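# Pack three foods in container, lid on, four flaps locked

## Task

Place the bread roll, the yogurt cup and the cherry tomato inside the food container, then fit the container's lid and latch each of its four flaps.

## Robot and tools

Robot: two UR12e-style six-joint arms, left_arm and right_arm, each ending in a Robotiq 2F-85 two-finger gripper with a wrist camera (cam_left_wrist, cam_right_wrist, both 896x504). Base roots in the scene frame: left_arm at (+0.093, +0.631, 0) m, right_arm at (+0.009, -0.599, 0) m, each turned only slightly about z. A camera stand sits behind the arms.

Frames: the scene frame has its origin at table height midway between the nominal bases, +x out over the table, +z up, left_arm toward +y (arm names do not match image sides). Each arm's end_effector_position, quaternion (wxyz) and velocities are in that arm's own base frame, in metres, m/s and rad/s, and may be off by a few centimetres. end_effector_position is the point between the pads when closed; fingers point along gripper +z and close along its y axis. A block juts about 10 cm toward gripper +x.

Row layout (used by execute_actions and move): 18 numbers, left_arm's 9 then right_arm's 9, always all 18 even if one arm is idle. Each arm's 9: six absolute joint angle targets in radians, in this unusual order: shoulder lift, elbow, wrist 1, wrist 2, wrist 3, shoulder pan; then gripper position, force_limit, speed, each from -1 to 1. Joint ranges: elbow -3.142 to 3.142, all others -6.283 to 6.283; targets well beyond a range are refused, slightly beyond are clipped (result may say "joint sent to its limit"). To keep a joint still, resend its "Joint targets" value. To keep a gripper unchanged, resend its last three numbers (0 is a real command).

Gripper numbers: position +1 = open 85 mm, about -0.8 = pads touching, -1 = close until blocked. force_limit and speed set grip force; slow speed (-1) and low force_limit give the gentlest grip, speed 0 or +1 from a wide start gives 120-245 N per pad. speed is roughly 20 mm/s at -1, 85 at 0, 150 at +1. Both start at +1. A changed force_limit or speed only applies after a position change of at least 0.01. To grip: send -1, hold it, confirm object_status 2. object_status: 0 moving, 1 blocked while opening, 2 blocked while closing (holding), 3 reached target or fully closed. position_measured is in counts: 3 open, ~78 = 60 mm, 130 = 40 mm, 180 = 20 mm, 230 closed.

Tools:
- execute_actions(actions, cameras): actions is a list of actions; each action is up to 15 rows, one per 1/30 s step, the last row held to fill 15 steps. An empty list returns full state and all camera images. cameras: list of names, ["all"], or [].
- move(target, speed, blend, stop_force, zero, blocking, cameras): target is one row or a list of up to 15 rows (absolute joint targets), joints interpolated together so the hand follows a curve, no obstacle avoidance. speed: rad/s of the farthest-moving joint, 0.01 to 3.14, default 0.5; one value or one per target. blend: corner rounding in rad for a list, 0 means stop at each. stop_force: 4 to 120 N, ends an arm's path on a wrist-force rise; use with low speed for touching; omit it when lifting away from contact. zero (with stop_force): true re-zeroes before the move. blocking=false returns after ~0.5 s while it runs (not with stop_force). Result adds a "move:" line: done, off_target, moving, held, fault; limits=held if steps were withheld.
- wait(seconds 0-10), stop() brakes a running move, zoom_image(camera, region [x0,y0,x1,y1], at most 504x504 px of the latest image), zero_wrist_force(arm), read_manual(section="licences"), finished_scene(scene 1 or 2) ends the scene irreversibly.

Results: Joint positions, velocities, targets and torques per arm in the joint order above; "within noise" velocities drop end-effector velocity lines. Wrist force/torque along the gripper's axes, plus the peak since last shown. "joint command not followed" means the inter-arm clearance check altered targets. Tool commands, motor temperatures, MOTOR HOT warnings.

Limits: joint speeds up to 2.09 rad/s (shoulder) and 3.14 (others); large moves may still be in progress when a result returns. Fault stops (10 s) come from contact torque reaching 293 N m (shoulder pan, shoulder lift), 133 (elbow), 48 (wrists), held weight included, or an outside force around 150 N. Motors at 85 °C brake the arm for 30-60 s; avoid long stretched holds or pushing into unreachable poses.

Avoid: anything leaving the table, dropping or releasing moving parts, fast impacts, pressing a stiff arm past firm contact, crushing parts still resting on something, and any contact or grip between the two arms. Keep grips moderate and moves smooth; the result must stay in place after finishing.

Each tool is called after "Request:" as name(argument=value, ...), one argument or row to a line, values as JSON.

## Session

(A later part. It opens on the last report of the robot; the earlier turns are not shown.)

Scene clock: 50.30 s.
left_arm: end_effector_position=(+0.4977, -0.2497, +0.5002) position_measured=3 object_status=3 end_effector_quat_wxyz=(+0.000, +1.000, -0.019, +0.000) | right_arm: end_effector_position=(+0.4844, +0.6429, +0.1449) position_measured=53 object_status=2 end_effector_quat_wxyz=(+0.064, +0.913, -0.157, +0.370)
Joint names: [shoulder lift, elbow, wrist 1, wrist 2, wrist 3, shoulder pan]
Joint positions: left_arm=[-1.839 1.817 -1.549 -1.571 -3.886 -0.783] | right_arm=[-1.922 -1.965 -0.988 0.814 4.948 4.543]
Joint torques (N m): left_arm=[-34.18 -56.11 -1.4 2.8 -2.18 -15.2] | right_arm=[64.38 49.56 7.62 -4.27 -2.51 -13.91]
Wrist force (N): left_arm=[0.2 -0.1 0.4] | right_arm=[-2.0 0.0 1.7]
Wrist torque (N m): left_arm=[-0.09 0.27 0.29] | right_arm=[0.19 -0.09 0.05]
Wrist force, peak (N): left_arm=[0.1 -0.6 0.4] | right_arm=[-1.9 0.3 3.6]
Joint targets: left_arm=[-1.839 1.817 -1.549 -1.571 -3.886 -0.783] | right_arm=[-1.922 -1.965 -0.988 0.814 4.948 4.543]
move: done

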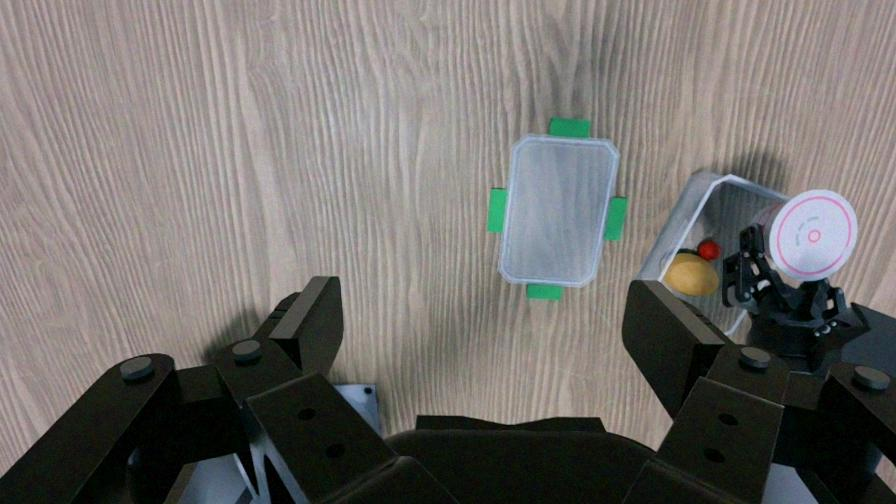

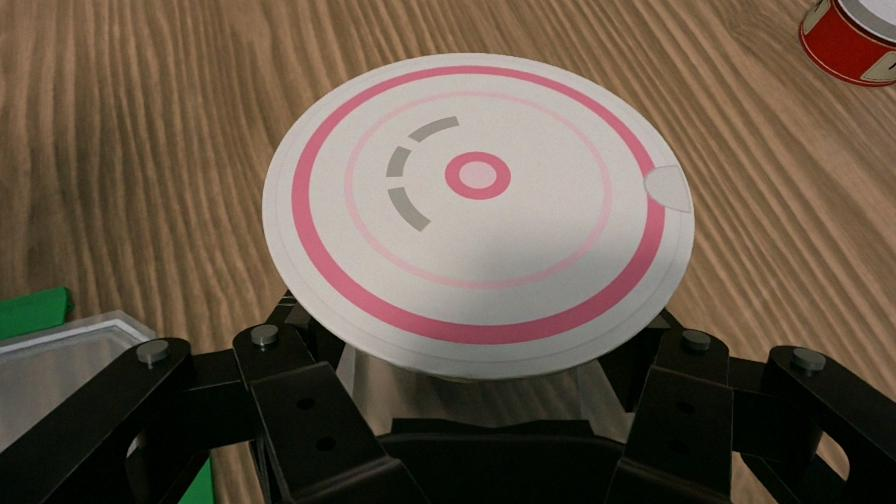

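Request:
move(
  target=[
    [-1.839,1.817,-1.549,-1.571,-3.886,-0.783,1,1,1,-1.9765,-1.9881,-0.9234,0.8163,4.9659,4.5561,-1,-0.5,-1],
    [-1.839,1.817,-1.549,-1.571,-3.886,-0.783,1,1,1,-2.0519,-2.0082,-0.8279,0.8163,4.9659,4.5561,-1,-0.5,-1],
  ],
  speed=[0.25,0.08],
  stop_force=5,
  cameras=["all"],
)

Scene clock: 53.40 s.
left_arm: end_effector_position=(+0.4977, -0.2497, +0.5002) position_measured=3 object_status=3 end_effector_quat_wxyz=(+0.000, +1.000, -0.019, +0.000) | right_arm: end_effector_position=(+0.4750, +0.6466, +0.0526) position_measured=57 object_status=2 end_effector_quat_wxyz=(+0.064, +0.913, -0.157, +0.370)
Joint names: [shoulder lift, elbow, wrist 1, wrist 2, wrist 3, shoulder pan]
Joint positions: left_arm=[-1.839 1.817 -1.549 -1.571 -3.886 -0.783] | right_arm=[-2.041 -2.005 -0.841 0.816 4.966 4.556]
Joint torques (N m): left_arm=[-33.86 -55.67 -1.62 3.1 -1.99 -14.67] | right_arm=[86.16 37.81 0.21 -1.78 -2.53 8.07]
Wrist force (N): left_arm=[0.3 -0.5 0.2] | right_arm=[1.4 -1.8 -4.7]
Wrist torque (N m): left_arm=[-0.16 0.25 0.29] | right_arm=[0.44 -0.25 0.20]
Wrist force, peak (N): left_arm=[-0.5 -0.3 0.3] | right_arm=[26.3 -2.4 -30.6]
Joint targets: left_arm=[-1.839 1.817 -1.549 -1.571 -3.886 -0.783] | right_arm=[-2.041 -2.005 -0.841 0.816 4.966 4.556]
move: contact (right_arm); path passed 1 of 2 targets; right_arm: the wrist 1 is farthest, 0.013 rad from its target

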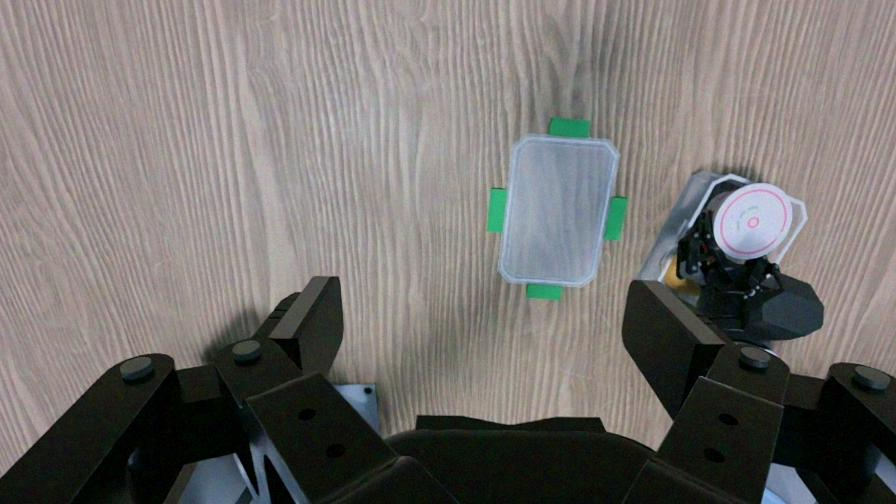

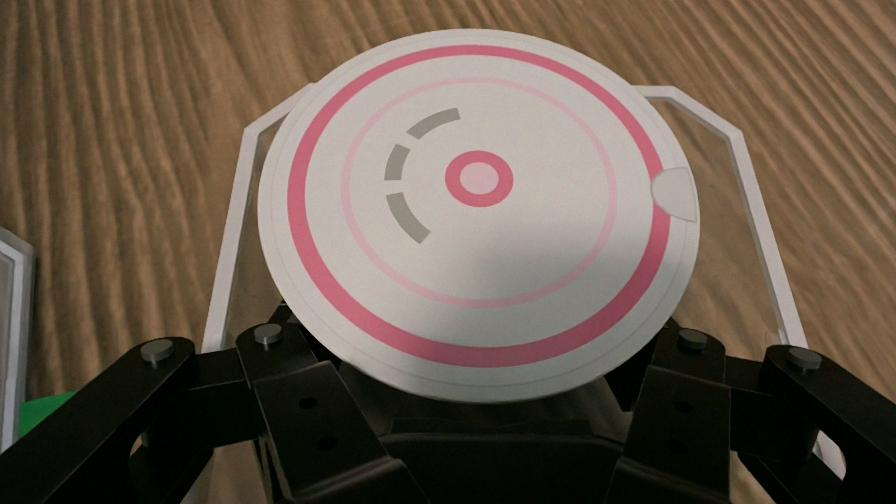

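Request:
zoom_image(
  camera="cam_left_wrist",
  region=[620, 150, 840, 350],
)

Scaled by 2.291 from the camera's 896x504 image, which has a finer 1280x720 frame.

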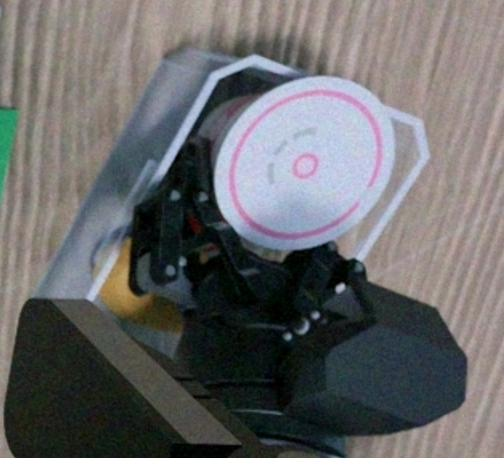

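Request:
move(
  target=[
    [-1.839,1.817,-1.549,-1.571,-3.886,-0.783,1,1,1,-1.9765,-1.9881,-0.9234,0.8163,4.9659,4.5561,-1,-0.5,-1],
    [-1.839,1.817,-1.549,-1.571,-3.886,-0.783,1,1,1,-1.9686,-1.9954,-0.9418,0.8199,4.9920,4.5755,-1,-0.5,-1],
  ],
  speed=0.2,
  cameras=["all"],
)

Request:
zoom_image(
  camera="cam_left_wrist",
  region=[620, 150, 840, 350],
)

Scene clock: 57.33 s.
left_arm: end_effector_position=(+0.4977, -0.2497, +0.5002) position_measured=3 object_status=3 end_effector_quat_wxyz=(+0.000, +1.000, -0.019, +0.000) | right_arm: end_effector_position=(+0.4606, +0.6472, +0.1000) position_measured=57 object_status=2 end_effector_quat_wxyz=(+0.064, +0.913, -0.157, +0.370)
Joint names: [shoulder lift, elbow, wrist 1, wrist 2, wrist 3, shoulder pan]
Joint positions: left_arm=[-1.839 1.817 -1.549 -1.571 -3.886 -0.783] | right_arm=[-1.969 -1.995 -0.942 0.82 4.992 4.575]
Joint torques (N m): left_arm=[-32.97 -55.44 -1.98 2.81 -2.1 -15.11] | right_arm=[87.87 27.62 1.36 -0.4 2.16 20.81]
Wrist force (N): left_arm=[0.2 -0.1 0.1] | right_arm=[-1.9 -0.7 2.5]
Wrist torque (N m): left_arm=[-0.08 0.26 0.29] | right_arm=[0.05 -0.04 -0.07]
Wrist force, peak (N): left_arm=[-0.2 -0.4 0.6] | right_arm=[2.6 -2.1 -5.6]
Joint targets: left_arm=[-1.839 1.817 -1.549 -1.571 -3.886 -0.783] | right_arm=[-1.969 -1.995 -0.942 0.820 4.992 4.575]
move: done

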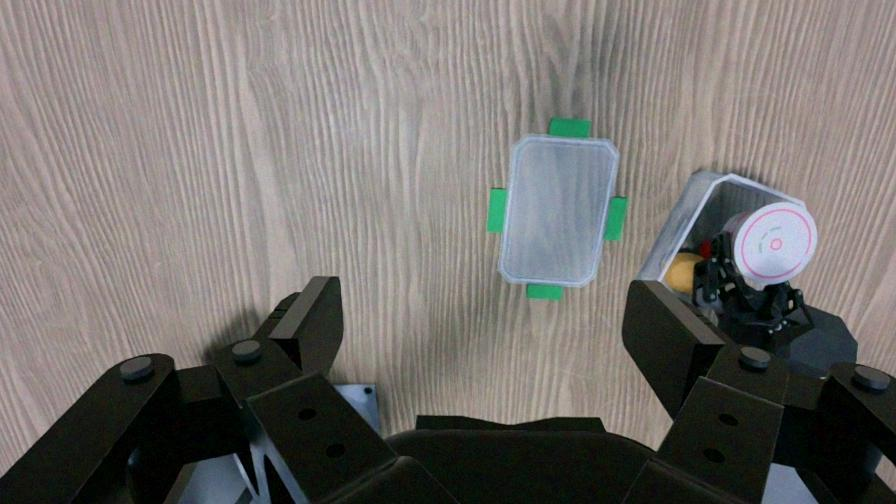

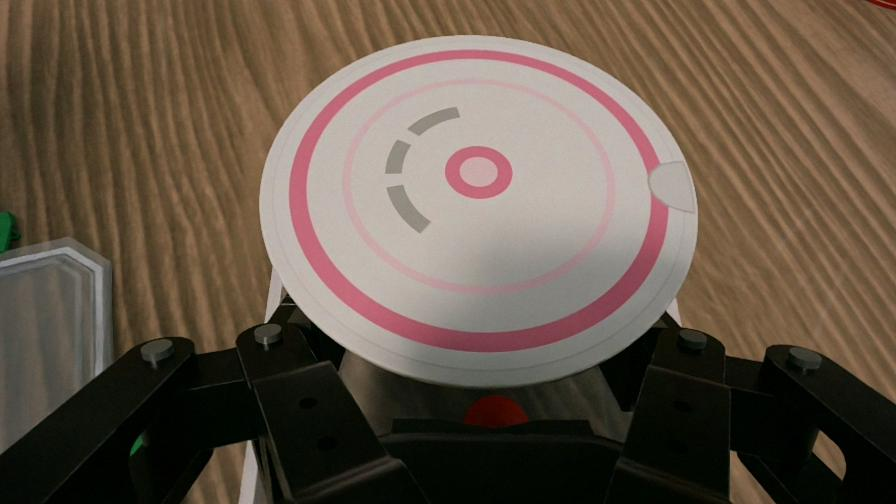

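Scaled by 2.291 from the camera's 896x504 image, which has a finer 1280x720 frame.

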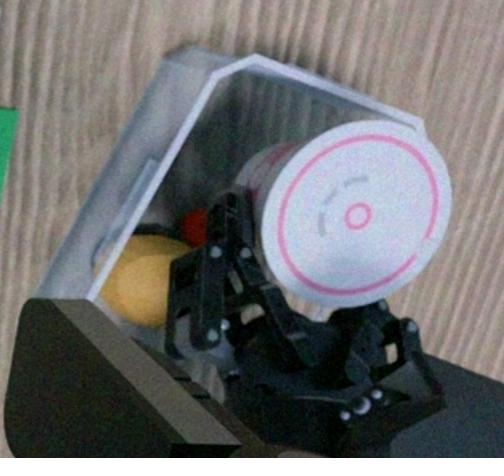

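Request:
move(
  target=[
    [-1.839,1.817,-1.549,-1.571,-3.886,-0.783,1,1,1,-1.9617,-2.0051,-0.9439,0.8209,4.9991,4.5809,-1,-0.5,-1],
    [-1.839,1.817,-1.549,-1.571,-3.886,-0.783,1,1,1,-2.0660,-2.0308,-0.8140,0.8209,4.9991,4.5809,-1,-0.5,-1],
  ],
  speed=[0.2,0.06],
  stop_force=5,
  cameras=["all"],
)

Request:
zoom_image(
  camera="cam_left_wrist",
  region=[620, 150, 840, 350],
)

Scene clock: 60.63 s.
left_arm: end_effector_position=(+0.4977, -0.2497, +0.5002) position_measured=3 object_status=3 end_effector_quat_wxyz=(+0.000, +1.000, -0.019, +0.000) | right_arm: end_effector_position=(+0.4561, +0.6445, +0.0486) position_measured=58 object_status=2 end_effector_quat_wxyz=(+0.064, +0.913, -0.157, +0.370)
Joint names: [shoulder lift, elbow, wrist 1, wrist 2, wrist 3, shoulder pan]
Joint positions: left_arm=[-1.839 1.817 -1.549 -1.571 -3.886 -0.783] | right_arm=[-2.034 -2.023 -0.854 0.821 4.999 4.581]
Joint torques (N m): left_arm=[-32.77 -55.64 -2.09 2.96 -1.54 -14.34] | right_arm=[88.54 45.13 1.3 -2.69 1.2 11.75]
Wrist force (N): left_arm=[-0.1 -0.4 0.3] | right_arm=[-2.2 0.5 2.7]
Wrist torque (N m): left_arm=[-0.14 0.32 0.29] | right_arm=[0.12 -0.04 -0.13]
Wrist force, peak (N): left_arm=[0.1 -0.6 0.4] | right_arm=[6.9 -2.1 -6.2]
Joint targets: left_arm=[-1.839 1.817 -1.549 -1.571 -3.886 -0.783] | right_arm=[-2.034 -2.023 -0.854 0.821 4.999 4.581]
move: contact (right_arm); path passed 1 of 2 targets; right_arm: the wrist 1 is farthest, 0.040 rad from its target

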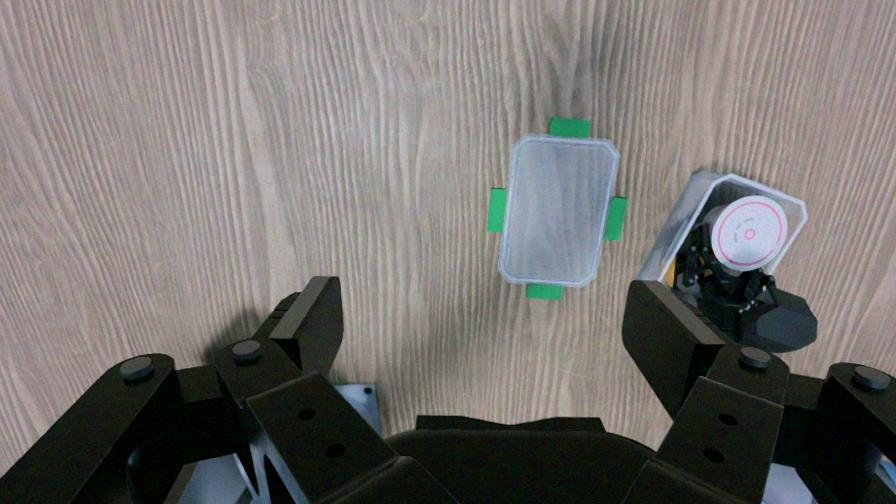

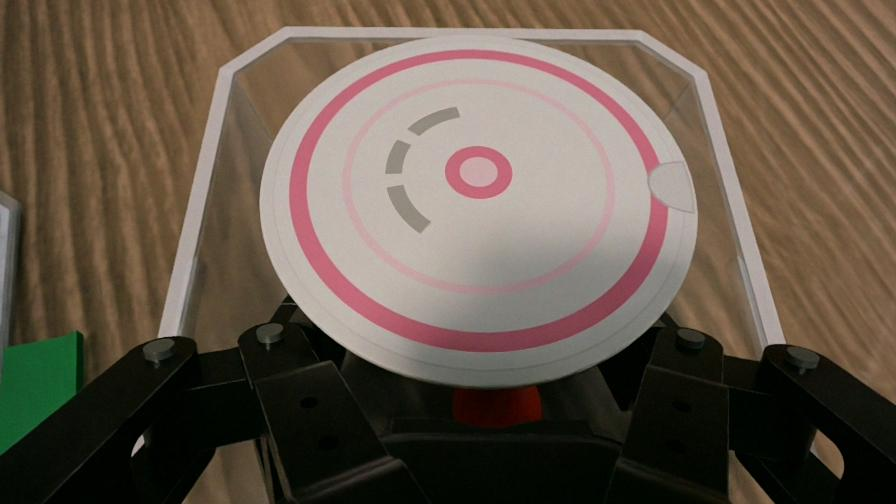

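Scaled by 2.291 from the camera's 896x504 image, which has a finer 1280x720 frame.

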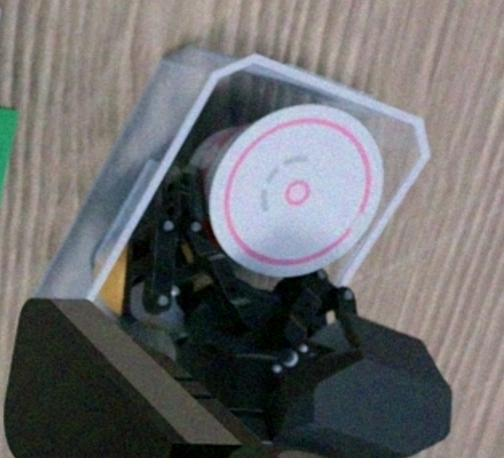

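Request:
move(
  target=[
    [-1.839,1.817,-1.549,-1.571,-3.886,-0.783,1,1,1,-1.9617,-2.0051,-0.9439,0.8209,4.9991,4.5809,-1,-0.5,-1],
    [-1.839,1.817,-1.549,-1.571,-3.886,-0.783,1,1,1,-1.9817,-2.0021,-0.9150,0.8184,4.9817,4.5679,-1,-0.5,-1],
  ],
  speed=0.2,
)

Request:
move(
  target=[-1.839,1.817,-1.549,-1.571,-3.886,-0.783,1,1,1,-2.0751,-2.0234,-0.8003,0.8184,4.9817,4.5679,-1,-0.5,-1],
  speed=0.05,
  stop_force=5,
  cameras=["all"],
)

Request:
zoom_image(
  camera="cam_left_wrist",
  region=[620, 150, 840, 350],
)

Scene clock: 63.10 s.
left_arm: end_effector_position=(+0.4977, -0.2497, +0.5002) position_measured=3 object_status=3 end_effector_quat_wxyz=(+0.000, +1.000, -0.019, +0.000) | right_arm: end_effector_position=(+0.4658, +0.6443, +0.0901) position_measured=58 object_status=2 end_effector_quat_wxyz=(+0.064, +0.913, -0.157, +0.370)
Joint names: [shoulder lift, elbow, wrist 1, wrist 2, wrist 3, shoulder pan]
Joint positions: left_arm=[-1.839 1.817 -1.549 -1.571 -3.886 -0.783] | right_arm=[-1.982 -2.002 -0.915 0.818 4.982 4.568]
Joint torques (N m): left_arm=[-32.35 -55.9 -2.01 2.78 -1.8 -14.48] | right_arm=[67.21 46.59 7.13 -4.36 -2.73 -15.48]
Wrist force (N): left_arm=[0.4 -0.1 0.2] | right_arm=[-1.7 -0.1 2.1]
Wrist torque (N m): left_arm=[-0.08 0.24 0.29] | right_arm=[0.14 -0.07 0.04]
Wrist force, peak (N): left_arm=[0.1 -0.5 0.6] | right_arm=[-3.4 -0.2 3.1]
Joint targets: left_arm=[-1.839 1.817 -1.549 -1.571 -3.886 -0.783] | right_arm=[-1.982 -2.002 -0.915 0.818 4.982 4.568]
move: done

Scene clock: 65.63 s.
left_arm: end_effector_position=(+0.4977, -0.2497, +0.5002) position_measured=3 object_status=3 end_effector_quat_wxyz=(+0.000, +1.000, -0.019, +0.000) | right_arm: end_effector_position=(+0.4659, +0.6451, +0.0520) position_measured=58 object_status=2 end_effector_quat_wxyz=(+0.064, +0.913, -0.157, +0.370)
Joint names: [shoulder lift, elbow, wrist 1, wrist 2, wrist 3, shoulder pan]
Joint positions: left_arm=[-1.839 1.817 -1.549 -1.571 -3.886 -0.783] | right_arm=[-2.035 -2.014 -0.849 0.818 4.982 4.568]
Joint torques (N m): left_arm=[-33.53 -55.88 -1.93 2.69 -2 -14.03] | right_arm=[86.73 42.52 1.43 -0.69 -1.88 -4.08]
Wrist force (N): left_arm=[0.0 -0.4 0.2] | right_arm=[-1.6 -0.3 2.2]
Wrist torque (N m): left_arm=[-0.13 0.30 0.29] | right_arm=[0.07 -0.08 0.01]
Wrist force, peak (N): left_arm=[-0.5 -0.3 0.3] | right_arm=[6.8 1.6 -7.4]
Joint targets: left_arm=[-1.839 1.817 -1.549 -1.571 -3.886 -0.783] | right_arm=[-2.035 -2.014 -0.849 0.818 4.982 4.568]
move: contact (right_arm); right_arm: the wrist 1 is farthest, 0.049 rad from its target

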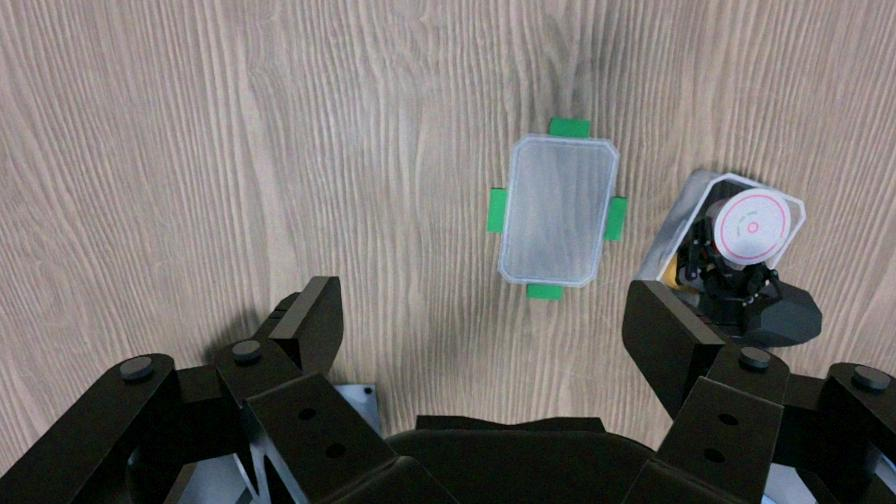

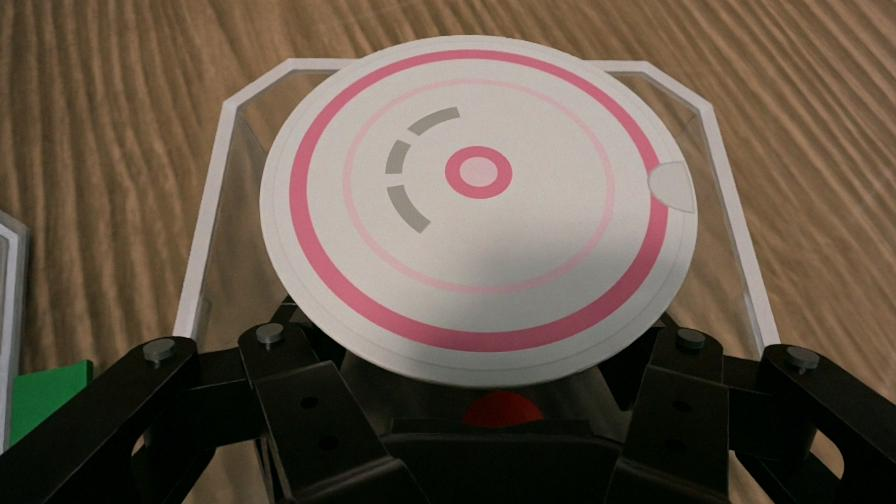

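Scaled by 2.291 from the camera's 896x504 image, which has a finer 1280x720 frame.

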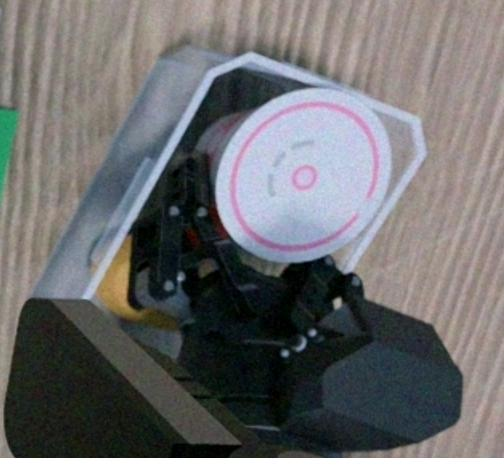

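Request:
move(
  target=[
    [-1.839,1.817,-1.549,-1.571,-3.886,-0.783,1,1,1,-1.9223,-1.9651,-0.9883,0.8141,4.9480,4.5429,-1,-0.5,-1],
    [-1.839,1.817,-1.549,-1.571,-3.886,-0.783,1,1,1,-1.8961,-2.3123,0.1506,1.1296,3.6494,4.4614,-1,-0.5,-1],
  ],
  speed=[0.25,0.4],
  cameras=["all"],
)

Request:
zoom_image(
  camera="cam_left_wrist",
  region=[620, 150, 840, 350],
)

Scene clock: 72.47 s.
left_arm: end_effector_position=(+0.4977, -0.2497, +0.5002) position_measured=3 object_status=3 end_effector_quat_wxyz=(+0.000, +1.000, -0.019, +0.000) | right_arm: end_effector_position=(+0.4658, +0.6272, +0.1301) position_measured=58 object_status=2 end_effector_quat_wxyz=(-0.122, +0.877, +0.300, +0.356)
Joint names: [shoulder lift, elbow, wrist 1, wrist 2, wrist 3, shoulder pan]
Joint positions: left_arm=[-1.839 1.817 -1.549 -1.571 -3.886 -0.783] | right_arm=[-1.896 -2.312 0.15 1.13 3.65 4.461]
Joint torques (N m): left_arm=[-30.97 -55.89 -2.41 2.28 -1.56 -15.66] | right_arm=[74.1 19.01 8.73 0.43 -2.55 -13.15]
Wrist force (N): left_arm=[-0.1 -0.2 0.4] | right_arm=[-1.7 -0.8 1.7]
Wrist torque (N m): left_arm=[-0.11 0.31 0.29] | right_arm=[0.06 -0.05 0.07]
Wrist force, peak (N): left_arm=[0.0 -0.3 0.8] | right_arm=[-3.9 -0.4 3.1]
Joint targets: left_arm=[-1.839 1.817 -1.549 -1.571 -3.886 -0.783] | right_arm=[-1.896 -2.312 0.151 1.130 3.649 4.461]
move: done

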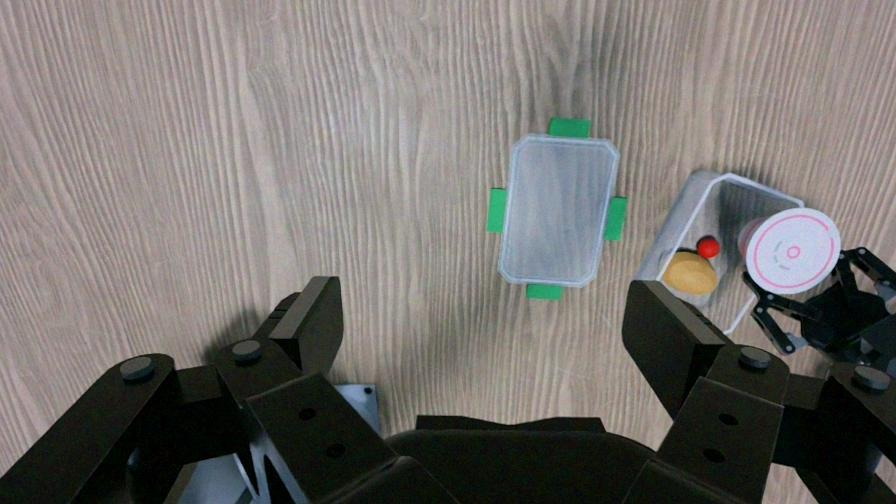

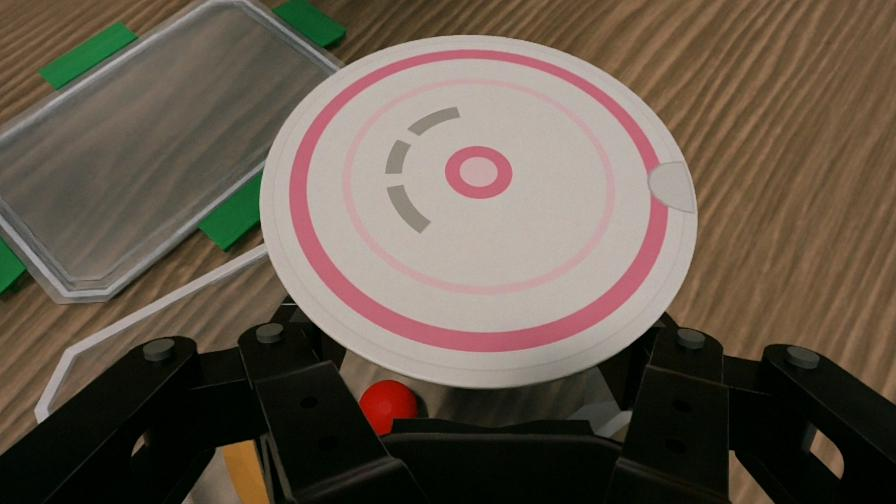

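Scaled by 2.291 from the camera's 896x504 image, which has a finer 1280x720 frame.

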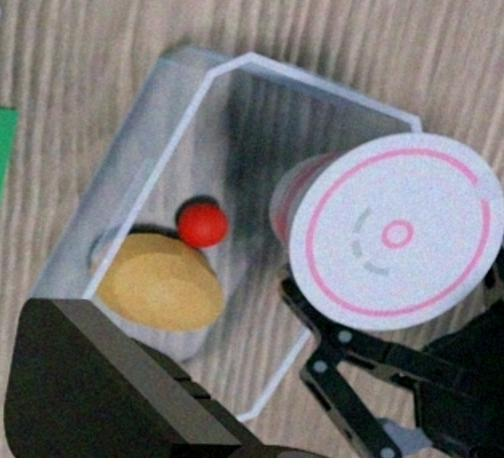

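Request:
move(
  target=[
    [-1.839,1.817,-1.549,-1.571,-3.886,-0.783,1,1,1,-2.0699,-2.3247,0.3368,1.1296,3.6494,4.4614,-1,-0.5,-1],
    [-1.839,1.817,-1.549,-1.571,-3.886,-0.783,1,1,1,-2.1148,-2.3235,0.3805,1.1296,3.6494,4.4614,-1,-0.5,-1],
  ],
  speed=[0.08,0.05],
  stop_force=5,
  cameras=["all"],
)

Request:
zoom_image(
  camera="cam_left_wrist",
  region=[620, 150, 840, 350],
)

Scene clock: 76.23 s.
left_arm: end_effector_position=(+0.4977, -0.2497, +0.5002) position_measured=3 object_status=3 end_effector_quat_wxyz=(+0.000, +1.000, -0.019, +0.000) | right_arm: end_effector_position=(+0.4659, +0.6277, +0.0513) position_measured=58 object_status=2 end_effector_quat_wxyz=(-0.122, +0.877, +0.300, +0.356)
Joint names: [shoulder lift, elbow, wrist 1, wrist 2, wrist 3, shoulder pan]
Joint positions: left_arm=[-1.839 1.817 -1.549 -1.571 -3.886 -0.783] | right_arm=[-2.057 -2.324 0.323 1.13 3.649 4.461]
Joint torques (N m): left_arm=[-31.65 -55.71 -2.1 2.3 -1.8 -15.35] | right_arm=[78.29 29.33 2.99 -1.37 2.45 -7.51]
Wrist force (N): left_arm=[0.0 -0.2 0.4] | right_arm=[1.0 -1.8 1.6]
Wrist torque (N m): left_arm=[-0.11 0.32 0.29] | right_arm=[-0.10 -0.29 0.00]
Wrist force, peak (N): left_arm=[0.4 -0.6 0.3] | right_arm=[20.9 2.6 -35.1]
Joint targets: left_arm=[-1.839 1.817 -1.549 -1.571 -3.886 -0.783] | right_arm=[-2.057 -2.324 0.323 1.130 3.649 4.461]
move: contact (right_arm); path passed 0 of 2 targets; right_arm: the shoulder lift is farthest, 0.058 rad from its target

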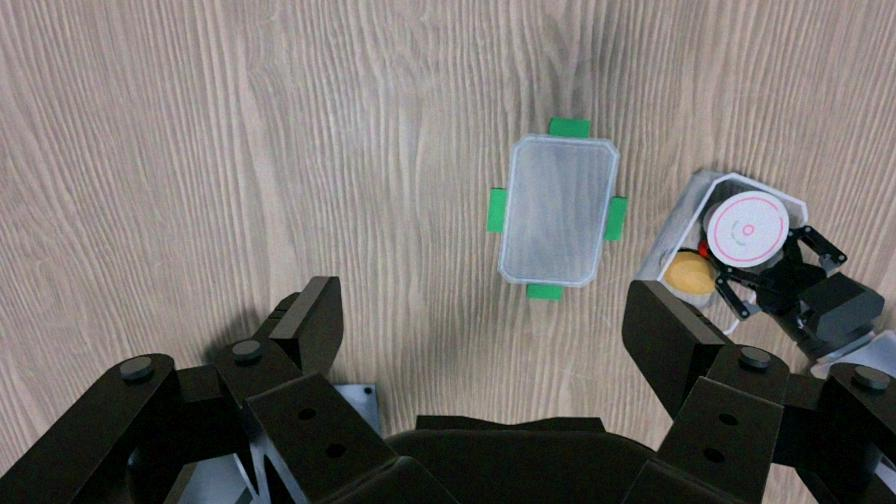

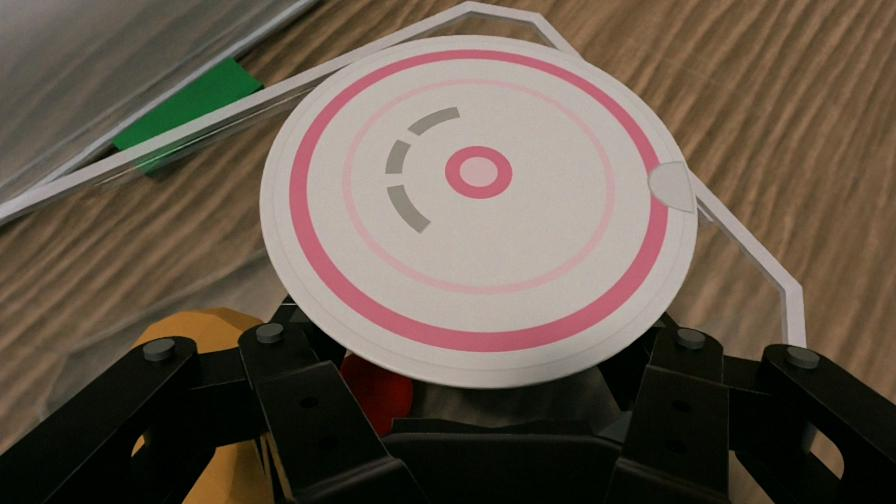

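Scaled by 2.291 from the camera's 896x504 image, which has a finer 1280x720 frame.

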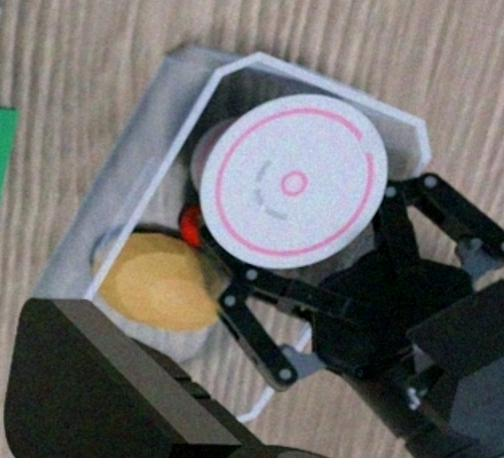

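Request:
move(
  target=[
    [-1.839,1.817,-1.549,-1.571,-3.886,-0.783,1,1,1,-1.8961,-2.3123,0.1506,1.1296,3.6494,4.4614,-1,-0.5,-1],
    [-1.839,1.817,-1.549,-1.571,-3.886,-0.783,1,1,1,-1.9223,-1.9651,-0.9883,0.8141,4.9480,4.5429,-1,-0.5,-1],
    [-1.839,1.817,-1.549,-1.571,-3.886,-0.783,1,1,1,-1.9817,-2.0021,-0.9150,0.8184,4.9817,4.5679,-1,-0.5,-1],
    [-1.839,1.817,-1.549,-1.571,-3.886,-0.783,1,1,1,-2.0260,-2.0141,-0.8586,0.8184,4.9817,4.5679,-1,-0.5,-1],
  ],
  speed=[0.2,0.4,0.2,0.1],
  cameras=["all"],
)

Request:
zoom_image(
  camera="cam_left_wrist",
  region=[620, 150, 840, 350],
)

Scene clock: 83.43 s.
left_arm: end_effector_position=(+0.4977, -0.2497, +0.5002) position_measured=3 object_status=3 end_effector_quat_wxyz=(+0.000, +1.000, -0.019, +0.000) | right_arm: end_effector_position=(+0.4658, +0.6444, +0.0580) position_measured=58 object_status=2 end_effector_quat_wxyz=(+0.064, +0.913, -0.157, +0.370)
Joint names: [shoulder lift, elbow, wrist 1, wrist 2, wrist 3, shoulder pan]
Joint positions: left_arm=[-1.839 1.817 -1.549 -1.571 -3.886 -0.783] | right_arm=[-2.026 -2.014 -0.859 0.818 4.982 4.568]
Joint torques (N m): left_arm=[-29.13 -55.4 -2.79 2.49 -1.04 -13.52] | right_arm=[66.77 24.75 7.24 -0.76 2.25 20.61]
Wrist force (N): left_arm=[0.0 -0.2 0.2] | right_arm=[-1.3 -1.2 1.9]
Wrist torque (N m): left_arm=[-0.10 0.30 0.29] | right_arm=[-0.07 -0.14 -0.12]
Wrist force, peak (N): left_arm=[0.2 -0.3 0.6] | right_arm=[-2.5 -0.9 3.2]
Joint targets: left_arm=[-1.839 1.817 -1.549 -1.571 -3.886 -0.783] | right_arm=[-2.026 -2.014 -0.859 0.818 4.982 4.568]
move: done

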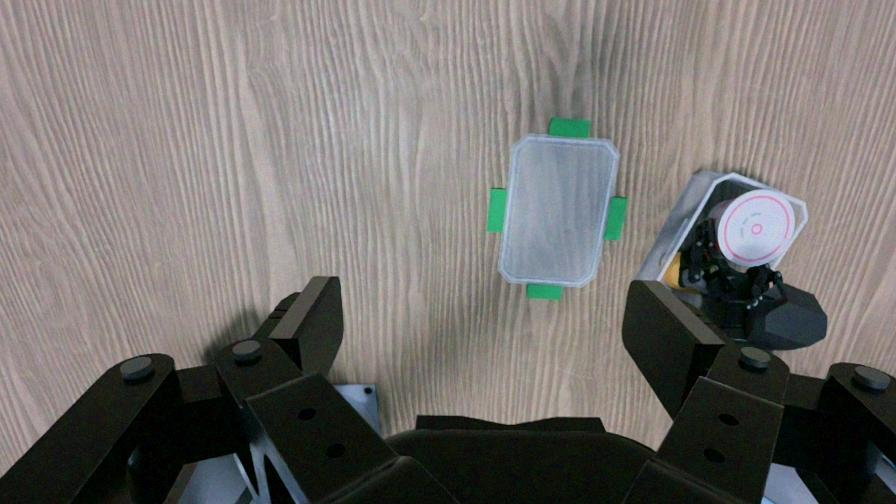

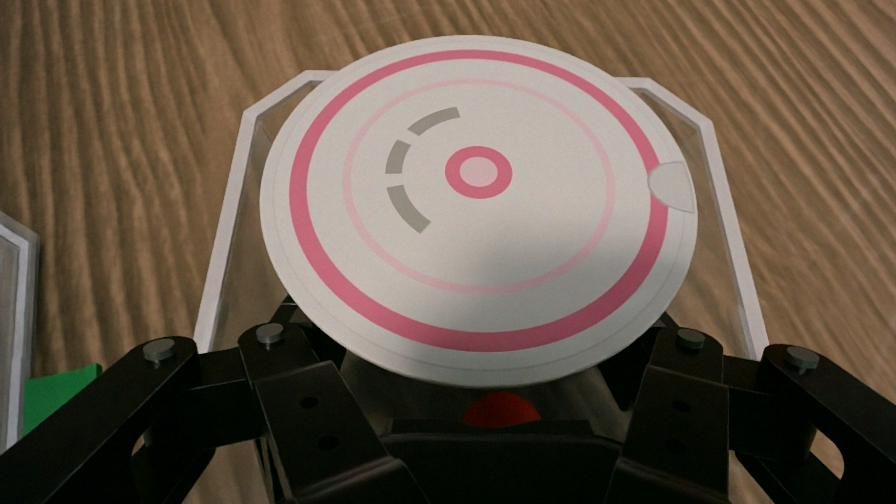

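Scaled by 2.291 from the camera's 896x504 image, which has a finer 1280x720 frame.

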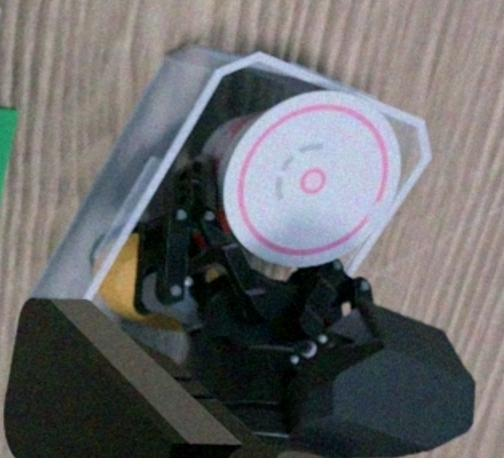

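Request:
execute_actions(
  actions=[
    [[-1.839,1.817,-1.549,-1.571,-3.886,-0.783,1,1,1,-2.0260,-2.0141,-0.8586,0.8184,4.9817,4.5679,0.63,-0.5,-1]],
    [[-1.839,1.817,-1.549,-1.571,-3.886,-0.783,1,1,1,-2.0260,-2.0141,-0.8586,0.8184,4.9817,4.5679,0.68,-0.5,-1]],
    [[-1.839,1.817,-1.549,-1.571,-3.886,-0.783,1,1,1,-2.0260,-2.0141,-0.8586,0.8184,4.9817,4.5679,0.73,-0.5,-1]],
  ],
  cameras=["all"],
)

Request:
zoom_image(
  camera="cam_left_wrist",
  region=[620, 150, 840, 350],
)

Scene clock: 88.63 s.
left_arm: end_effector_position=(+0.4977, -0.2497, +0.5002) position_measured=3 object_status=3 end_effector_quat_wxyz=(+0.000, +1.000, -0.019, +0.000) | right_arm: end_effector_position=(+0.4658, +0.6443, +0.0579) position_measured=37 object_status=3 end_effector_quat_wxyz=(+0.064, +0.913, -0.157, +0.370)
Joint names: [shoulder lift, elbow, wrist 1, wrist 2, wrist 3, shoulder pan]
Joint positions: left_arm=[-1.839 1.817 -1.549 -1.571 -3.886 -0.783] | right_arm=[-2.026 -2.014 -0.859 0.818 4.982 4.568]
Joint torques (N m): left_arm=[-32.25 -55.39 -2.98 2.43 -1.08 -13.23] | right_arm=[65.24 25.64 6.41 -2.52 1.92 12.12]
Wrist force (N): left_arm=[0.1 -0.2 0.3] | right_arm=[-1.8 -1.5 2.1]
Wrist torque (N m): left_arm=[-0.09 0.29 0.30] | right_arm=[-0.10 -0.10 -0.11]
Wrist force, peak (N): left_arm=[-0.2 -0.4 0.7] | right_arm=[-1.9 -1.5 2.4]
Joint targets: left_arm=[-1.839 1.817 -1.549 -1.571 -3.886 -0.783] | right_arm=[-2.026 -2.014 -0.859 0.818 4.982 4.568]

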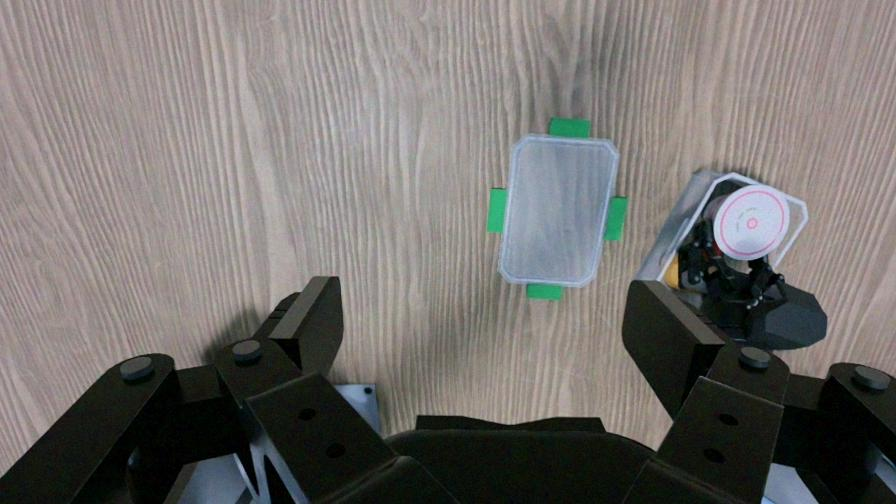

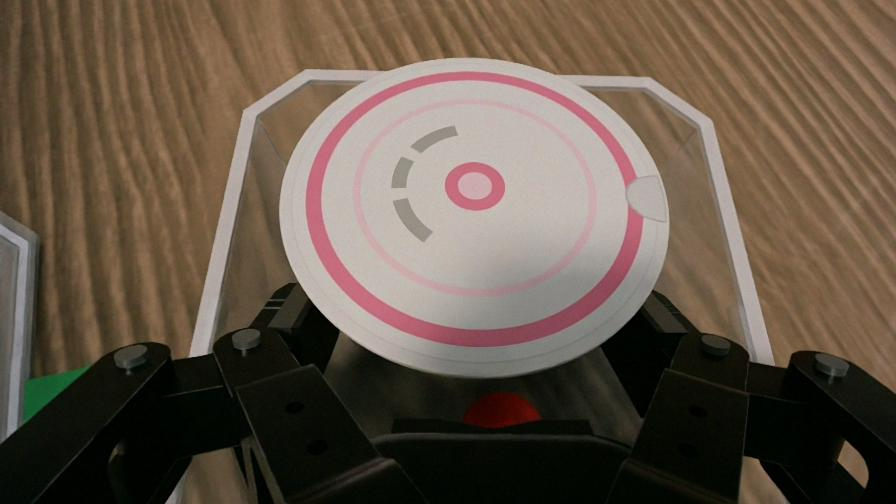

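Scaled by 2.291 from the camera's 896x504 image, which has a finer 1280x720 frame.

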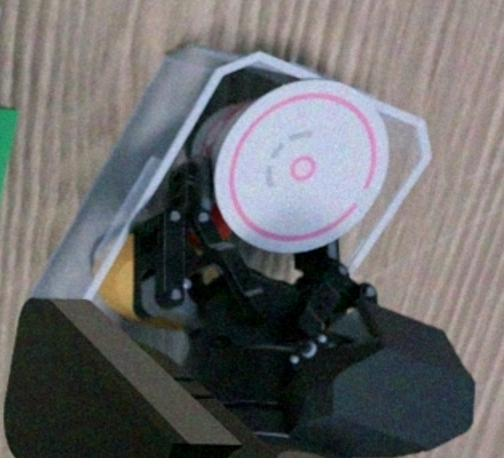

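Request:
execute_actions(
  actions=[
    [[-1.839,1.817,-1.549,-1.571,-3.886,-0.783,1,1,1,-2.0260,-2.0141,-0.8586,0.8184,4.9817,4.5679,0.77,-0.5,-1]],
    [[-1.839,1.817,-1.549,-1.571,-3.886,-0.783,1,1,1,-2.0260,-2.0141,-0.8586,0.8184,4.9817,4.5679,0.82,-0.5,-1]],
    [[-1.839,1.817,-1.549,-1.571,-3.886,-0.783,1,1,1,-2.0260,-2.0141,-0.8586,0.8184,4.9817,4.5679,0.87,-0.5,-1]],
  ],
  cameras=["all"],
)

Request:
zoom_image(
  camera="cam_left_wrist",
  region=[620, 150, 840, 350],
)

Scene clock: 90.50 s.
left_arm: end_effector_position=(+0.4977, -0.2497, +0.5002) position_measured=3 object_status=3 end_effector_quat_wxyz=(+0.000, +1.000, -0.019, +0.000) | right_arm: end_effector_position=(+0.4658, +0.6443, +0.0579) position_measured=20 object_status=3 end_effector_quat_wxyz=(+0.064, +0.913, -0.157, +0.370)
Joint names: [shoulder lift, elbow, wrist 1, wrist 2, wrist 3, shoulder pan]
Joint positions: left_arm=[-1.839 1.817 -1.549 -1.571 -3.886 -0.783] | right_arm=[-2.026 -2.014 -0.859 0.818 4.982 4.568]
Joint torques (N m): left_arm=[-32.08 -55.09 -2.52 2.29 -0.82 -14.8] | right_arm=[71.12 27.71 5.8 -2.74 2.31 9.37]
Wrist force (N): left_arm=[0.3 -0.2 0.3] | right_arm=[-0.8 -1.0 1.1]
Wrist torque (N m): left_arm=[-0.10 0.25 0.29] | right_arm=[-0.05 -0.15 -0.11]
Wrist force, peak (N): left_arm=[0.5 -0.3 0.0] | right_arm=[-1.9 -1.8 1.9]
Joint targets: left_arm=[-1.839 1.817 -1.549 -1.571 -3.886 -0.783] | right_arm=[-2.026 -2.014 -0.859 0.818 4.982 4.568]

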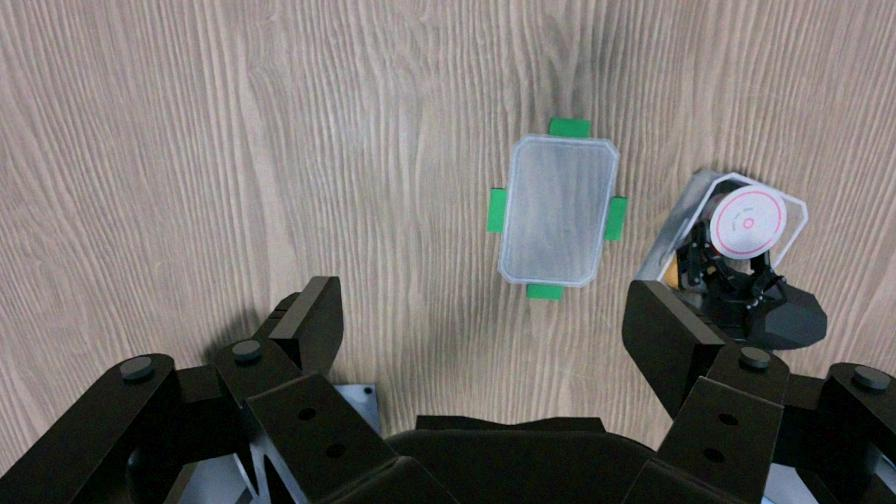

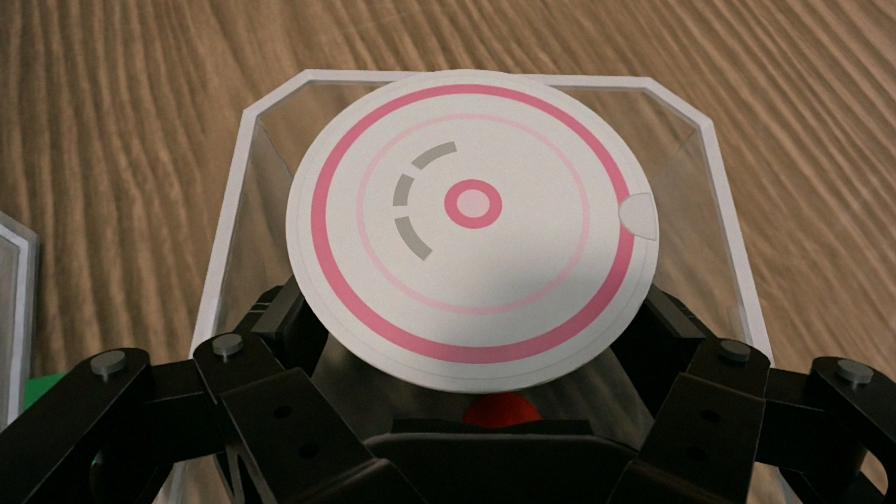

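Scaled by 2.291 from the camera's 896x504 image, which has a finer 1280x720 frame.

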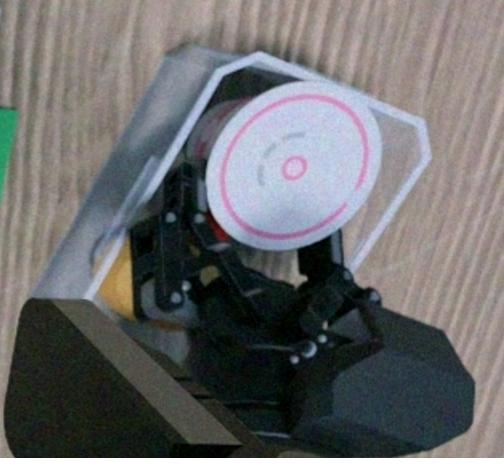

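Request:
execute_actions(
  actions=[
    [[-1.839,1.817,-1.549,-1.571,-3.886,-0.783,1,1,1,-2.0260,-2.0141,-0.8586,0.8184,4.9817,4.5679,1,-0.5,-1]],
  ],
)

Request:
move(
  target=[-1.839,1.817,-1.549,-1.571,-3.886,-0.783,1,1,1,-2.0204,-2.0119,-0.9025,0.8265,5.0344,4.6074,1,-0.5,-1],
  speed=0.06,
  stop_force=6,
  cameras=["all"],
)

Scene clock: 91.57 s.
left_arm: end_effector_position=(+0.4977, -0.2497, +0.5002) position_measured=3 object_status=3 end_effector_quat_wxyz=(+0.000, +1.000, -0.019, +0.000) | right_arm: end_effector_position=(+0.4658, +0.6443, +0.0579) position_measured=3 object_status=3 end_effector_quat_wxyz=(+0.064, +0.913, -0.157, +0.370)
Joint names: [shoulder lift, elbow, wrist 1, wrist 2, wrist 3, shoulder pan]
Joint positions: left_arm=[-1.839 1.817 -1.549 -1.571 -3.886 -0.783] | right_arm=[-2.026 -2.014 -0.859 0.818 4.982 4.568]
Joint torques (N m): left_arm=[-30.58 -55.39 -2.8 2.32 -0.8 -14.68] | right_arm=[71.98 27.71 5.42 -2.67 1.33 8.12]
Wrist force (N): left_arm=[0.0 -0.2 0.4] | right_arm=[-1.5 -1.5 1.5]
Wrist torque (N m): left_arm=[-0.10 0.30 0.29] | right_arm=[-0.11 -0.12 -0.11]
Wrist force, peak (N): left_arm=[-0.2 -0.3 0.6] | right_arm=[-1.3 -1.5 1.9]
Joint targets: left_arm=[-1.839 1.817 -1.549 -1.571 -3.886 -0.783] | right_arm=[-2.026 -2.014 -0.859 0.818 4.982 4.568]

Scene clock: 93.37 s.
left_arm: end_effector_position=(+0.4977, -0.2497, +0.5002) position_measured=3 object_status=3 end_effector_quat_wxyz=(+0.000, +1.000, -0.019, +0.000) | right_arm: end_effector_position=(+0.4375, +0.6543, +0.0580) position_measured=3 object_status=3 end_effector_quat_wxyz=(+0.064, +0.913, -0.157, +0.370)
Joint names: [shoulder lift, elbow, wrist 1, wrist 2, wrist 3, shoulder pan]
Joint positions: left_arm=[-1.839 1.817 -1.549 -1.571 -3.886 -0.783] | right_arm=[-2.02 -2.012 -0.902 0.826 5.034 4.607]
Joint torques (N m): left_arm=[-30.4 -55.25 -2.82 2.13 -1.29 -15.67] | right_arm=[88.06 43.15 1.05 0.05 1.72 18.69]
Wrist force (N): left_arm=[-0.1 0.0 0.2] | right_arm=[0.1 -1.8 1.2]
Wrist torque (N m): left_arm=[-0.08 0.32 0.29] | right_arm=[-0.13 -0.15 -0.12]
Wrist force, peak (N): left_arm=[0.0 -0.5 0.5] | right_arm=[-1.2 -0.9 3.0]
Joint targets: left_arm=[-1.839 1.817 -1.549 -1.571 -3.886 -0.783] | right_arm=[-2.020 -2.012 -0.902 0.827 5.034 4.607]
move: done

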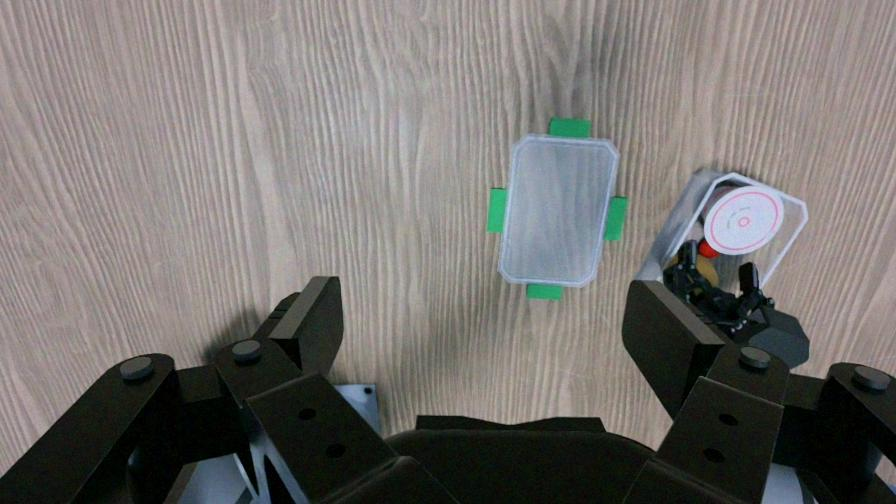

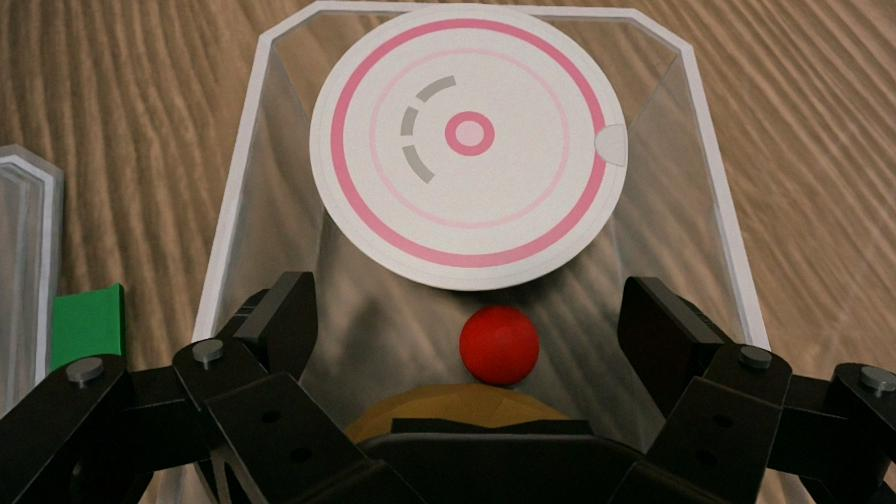

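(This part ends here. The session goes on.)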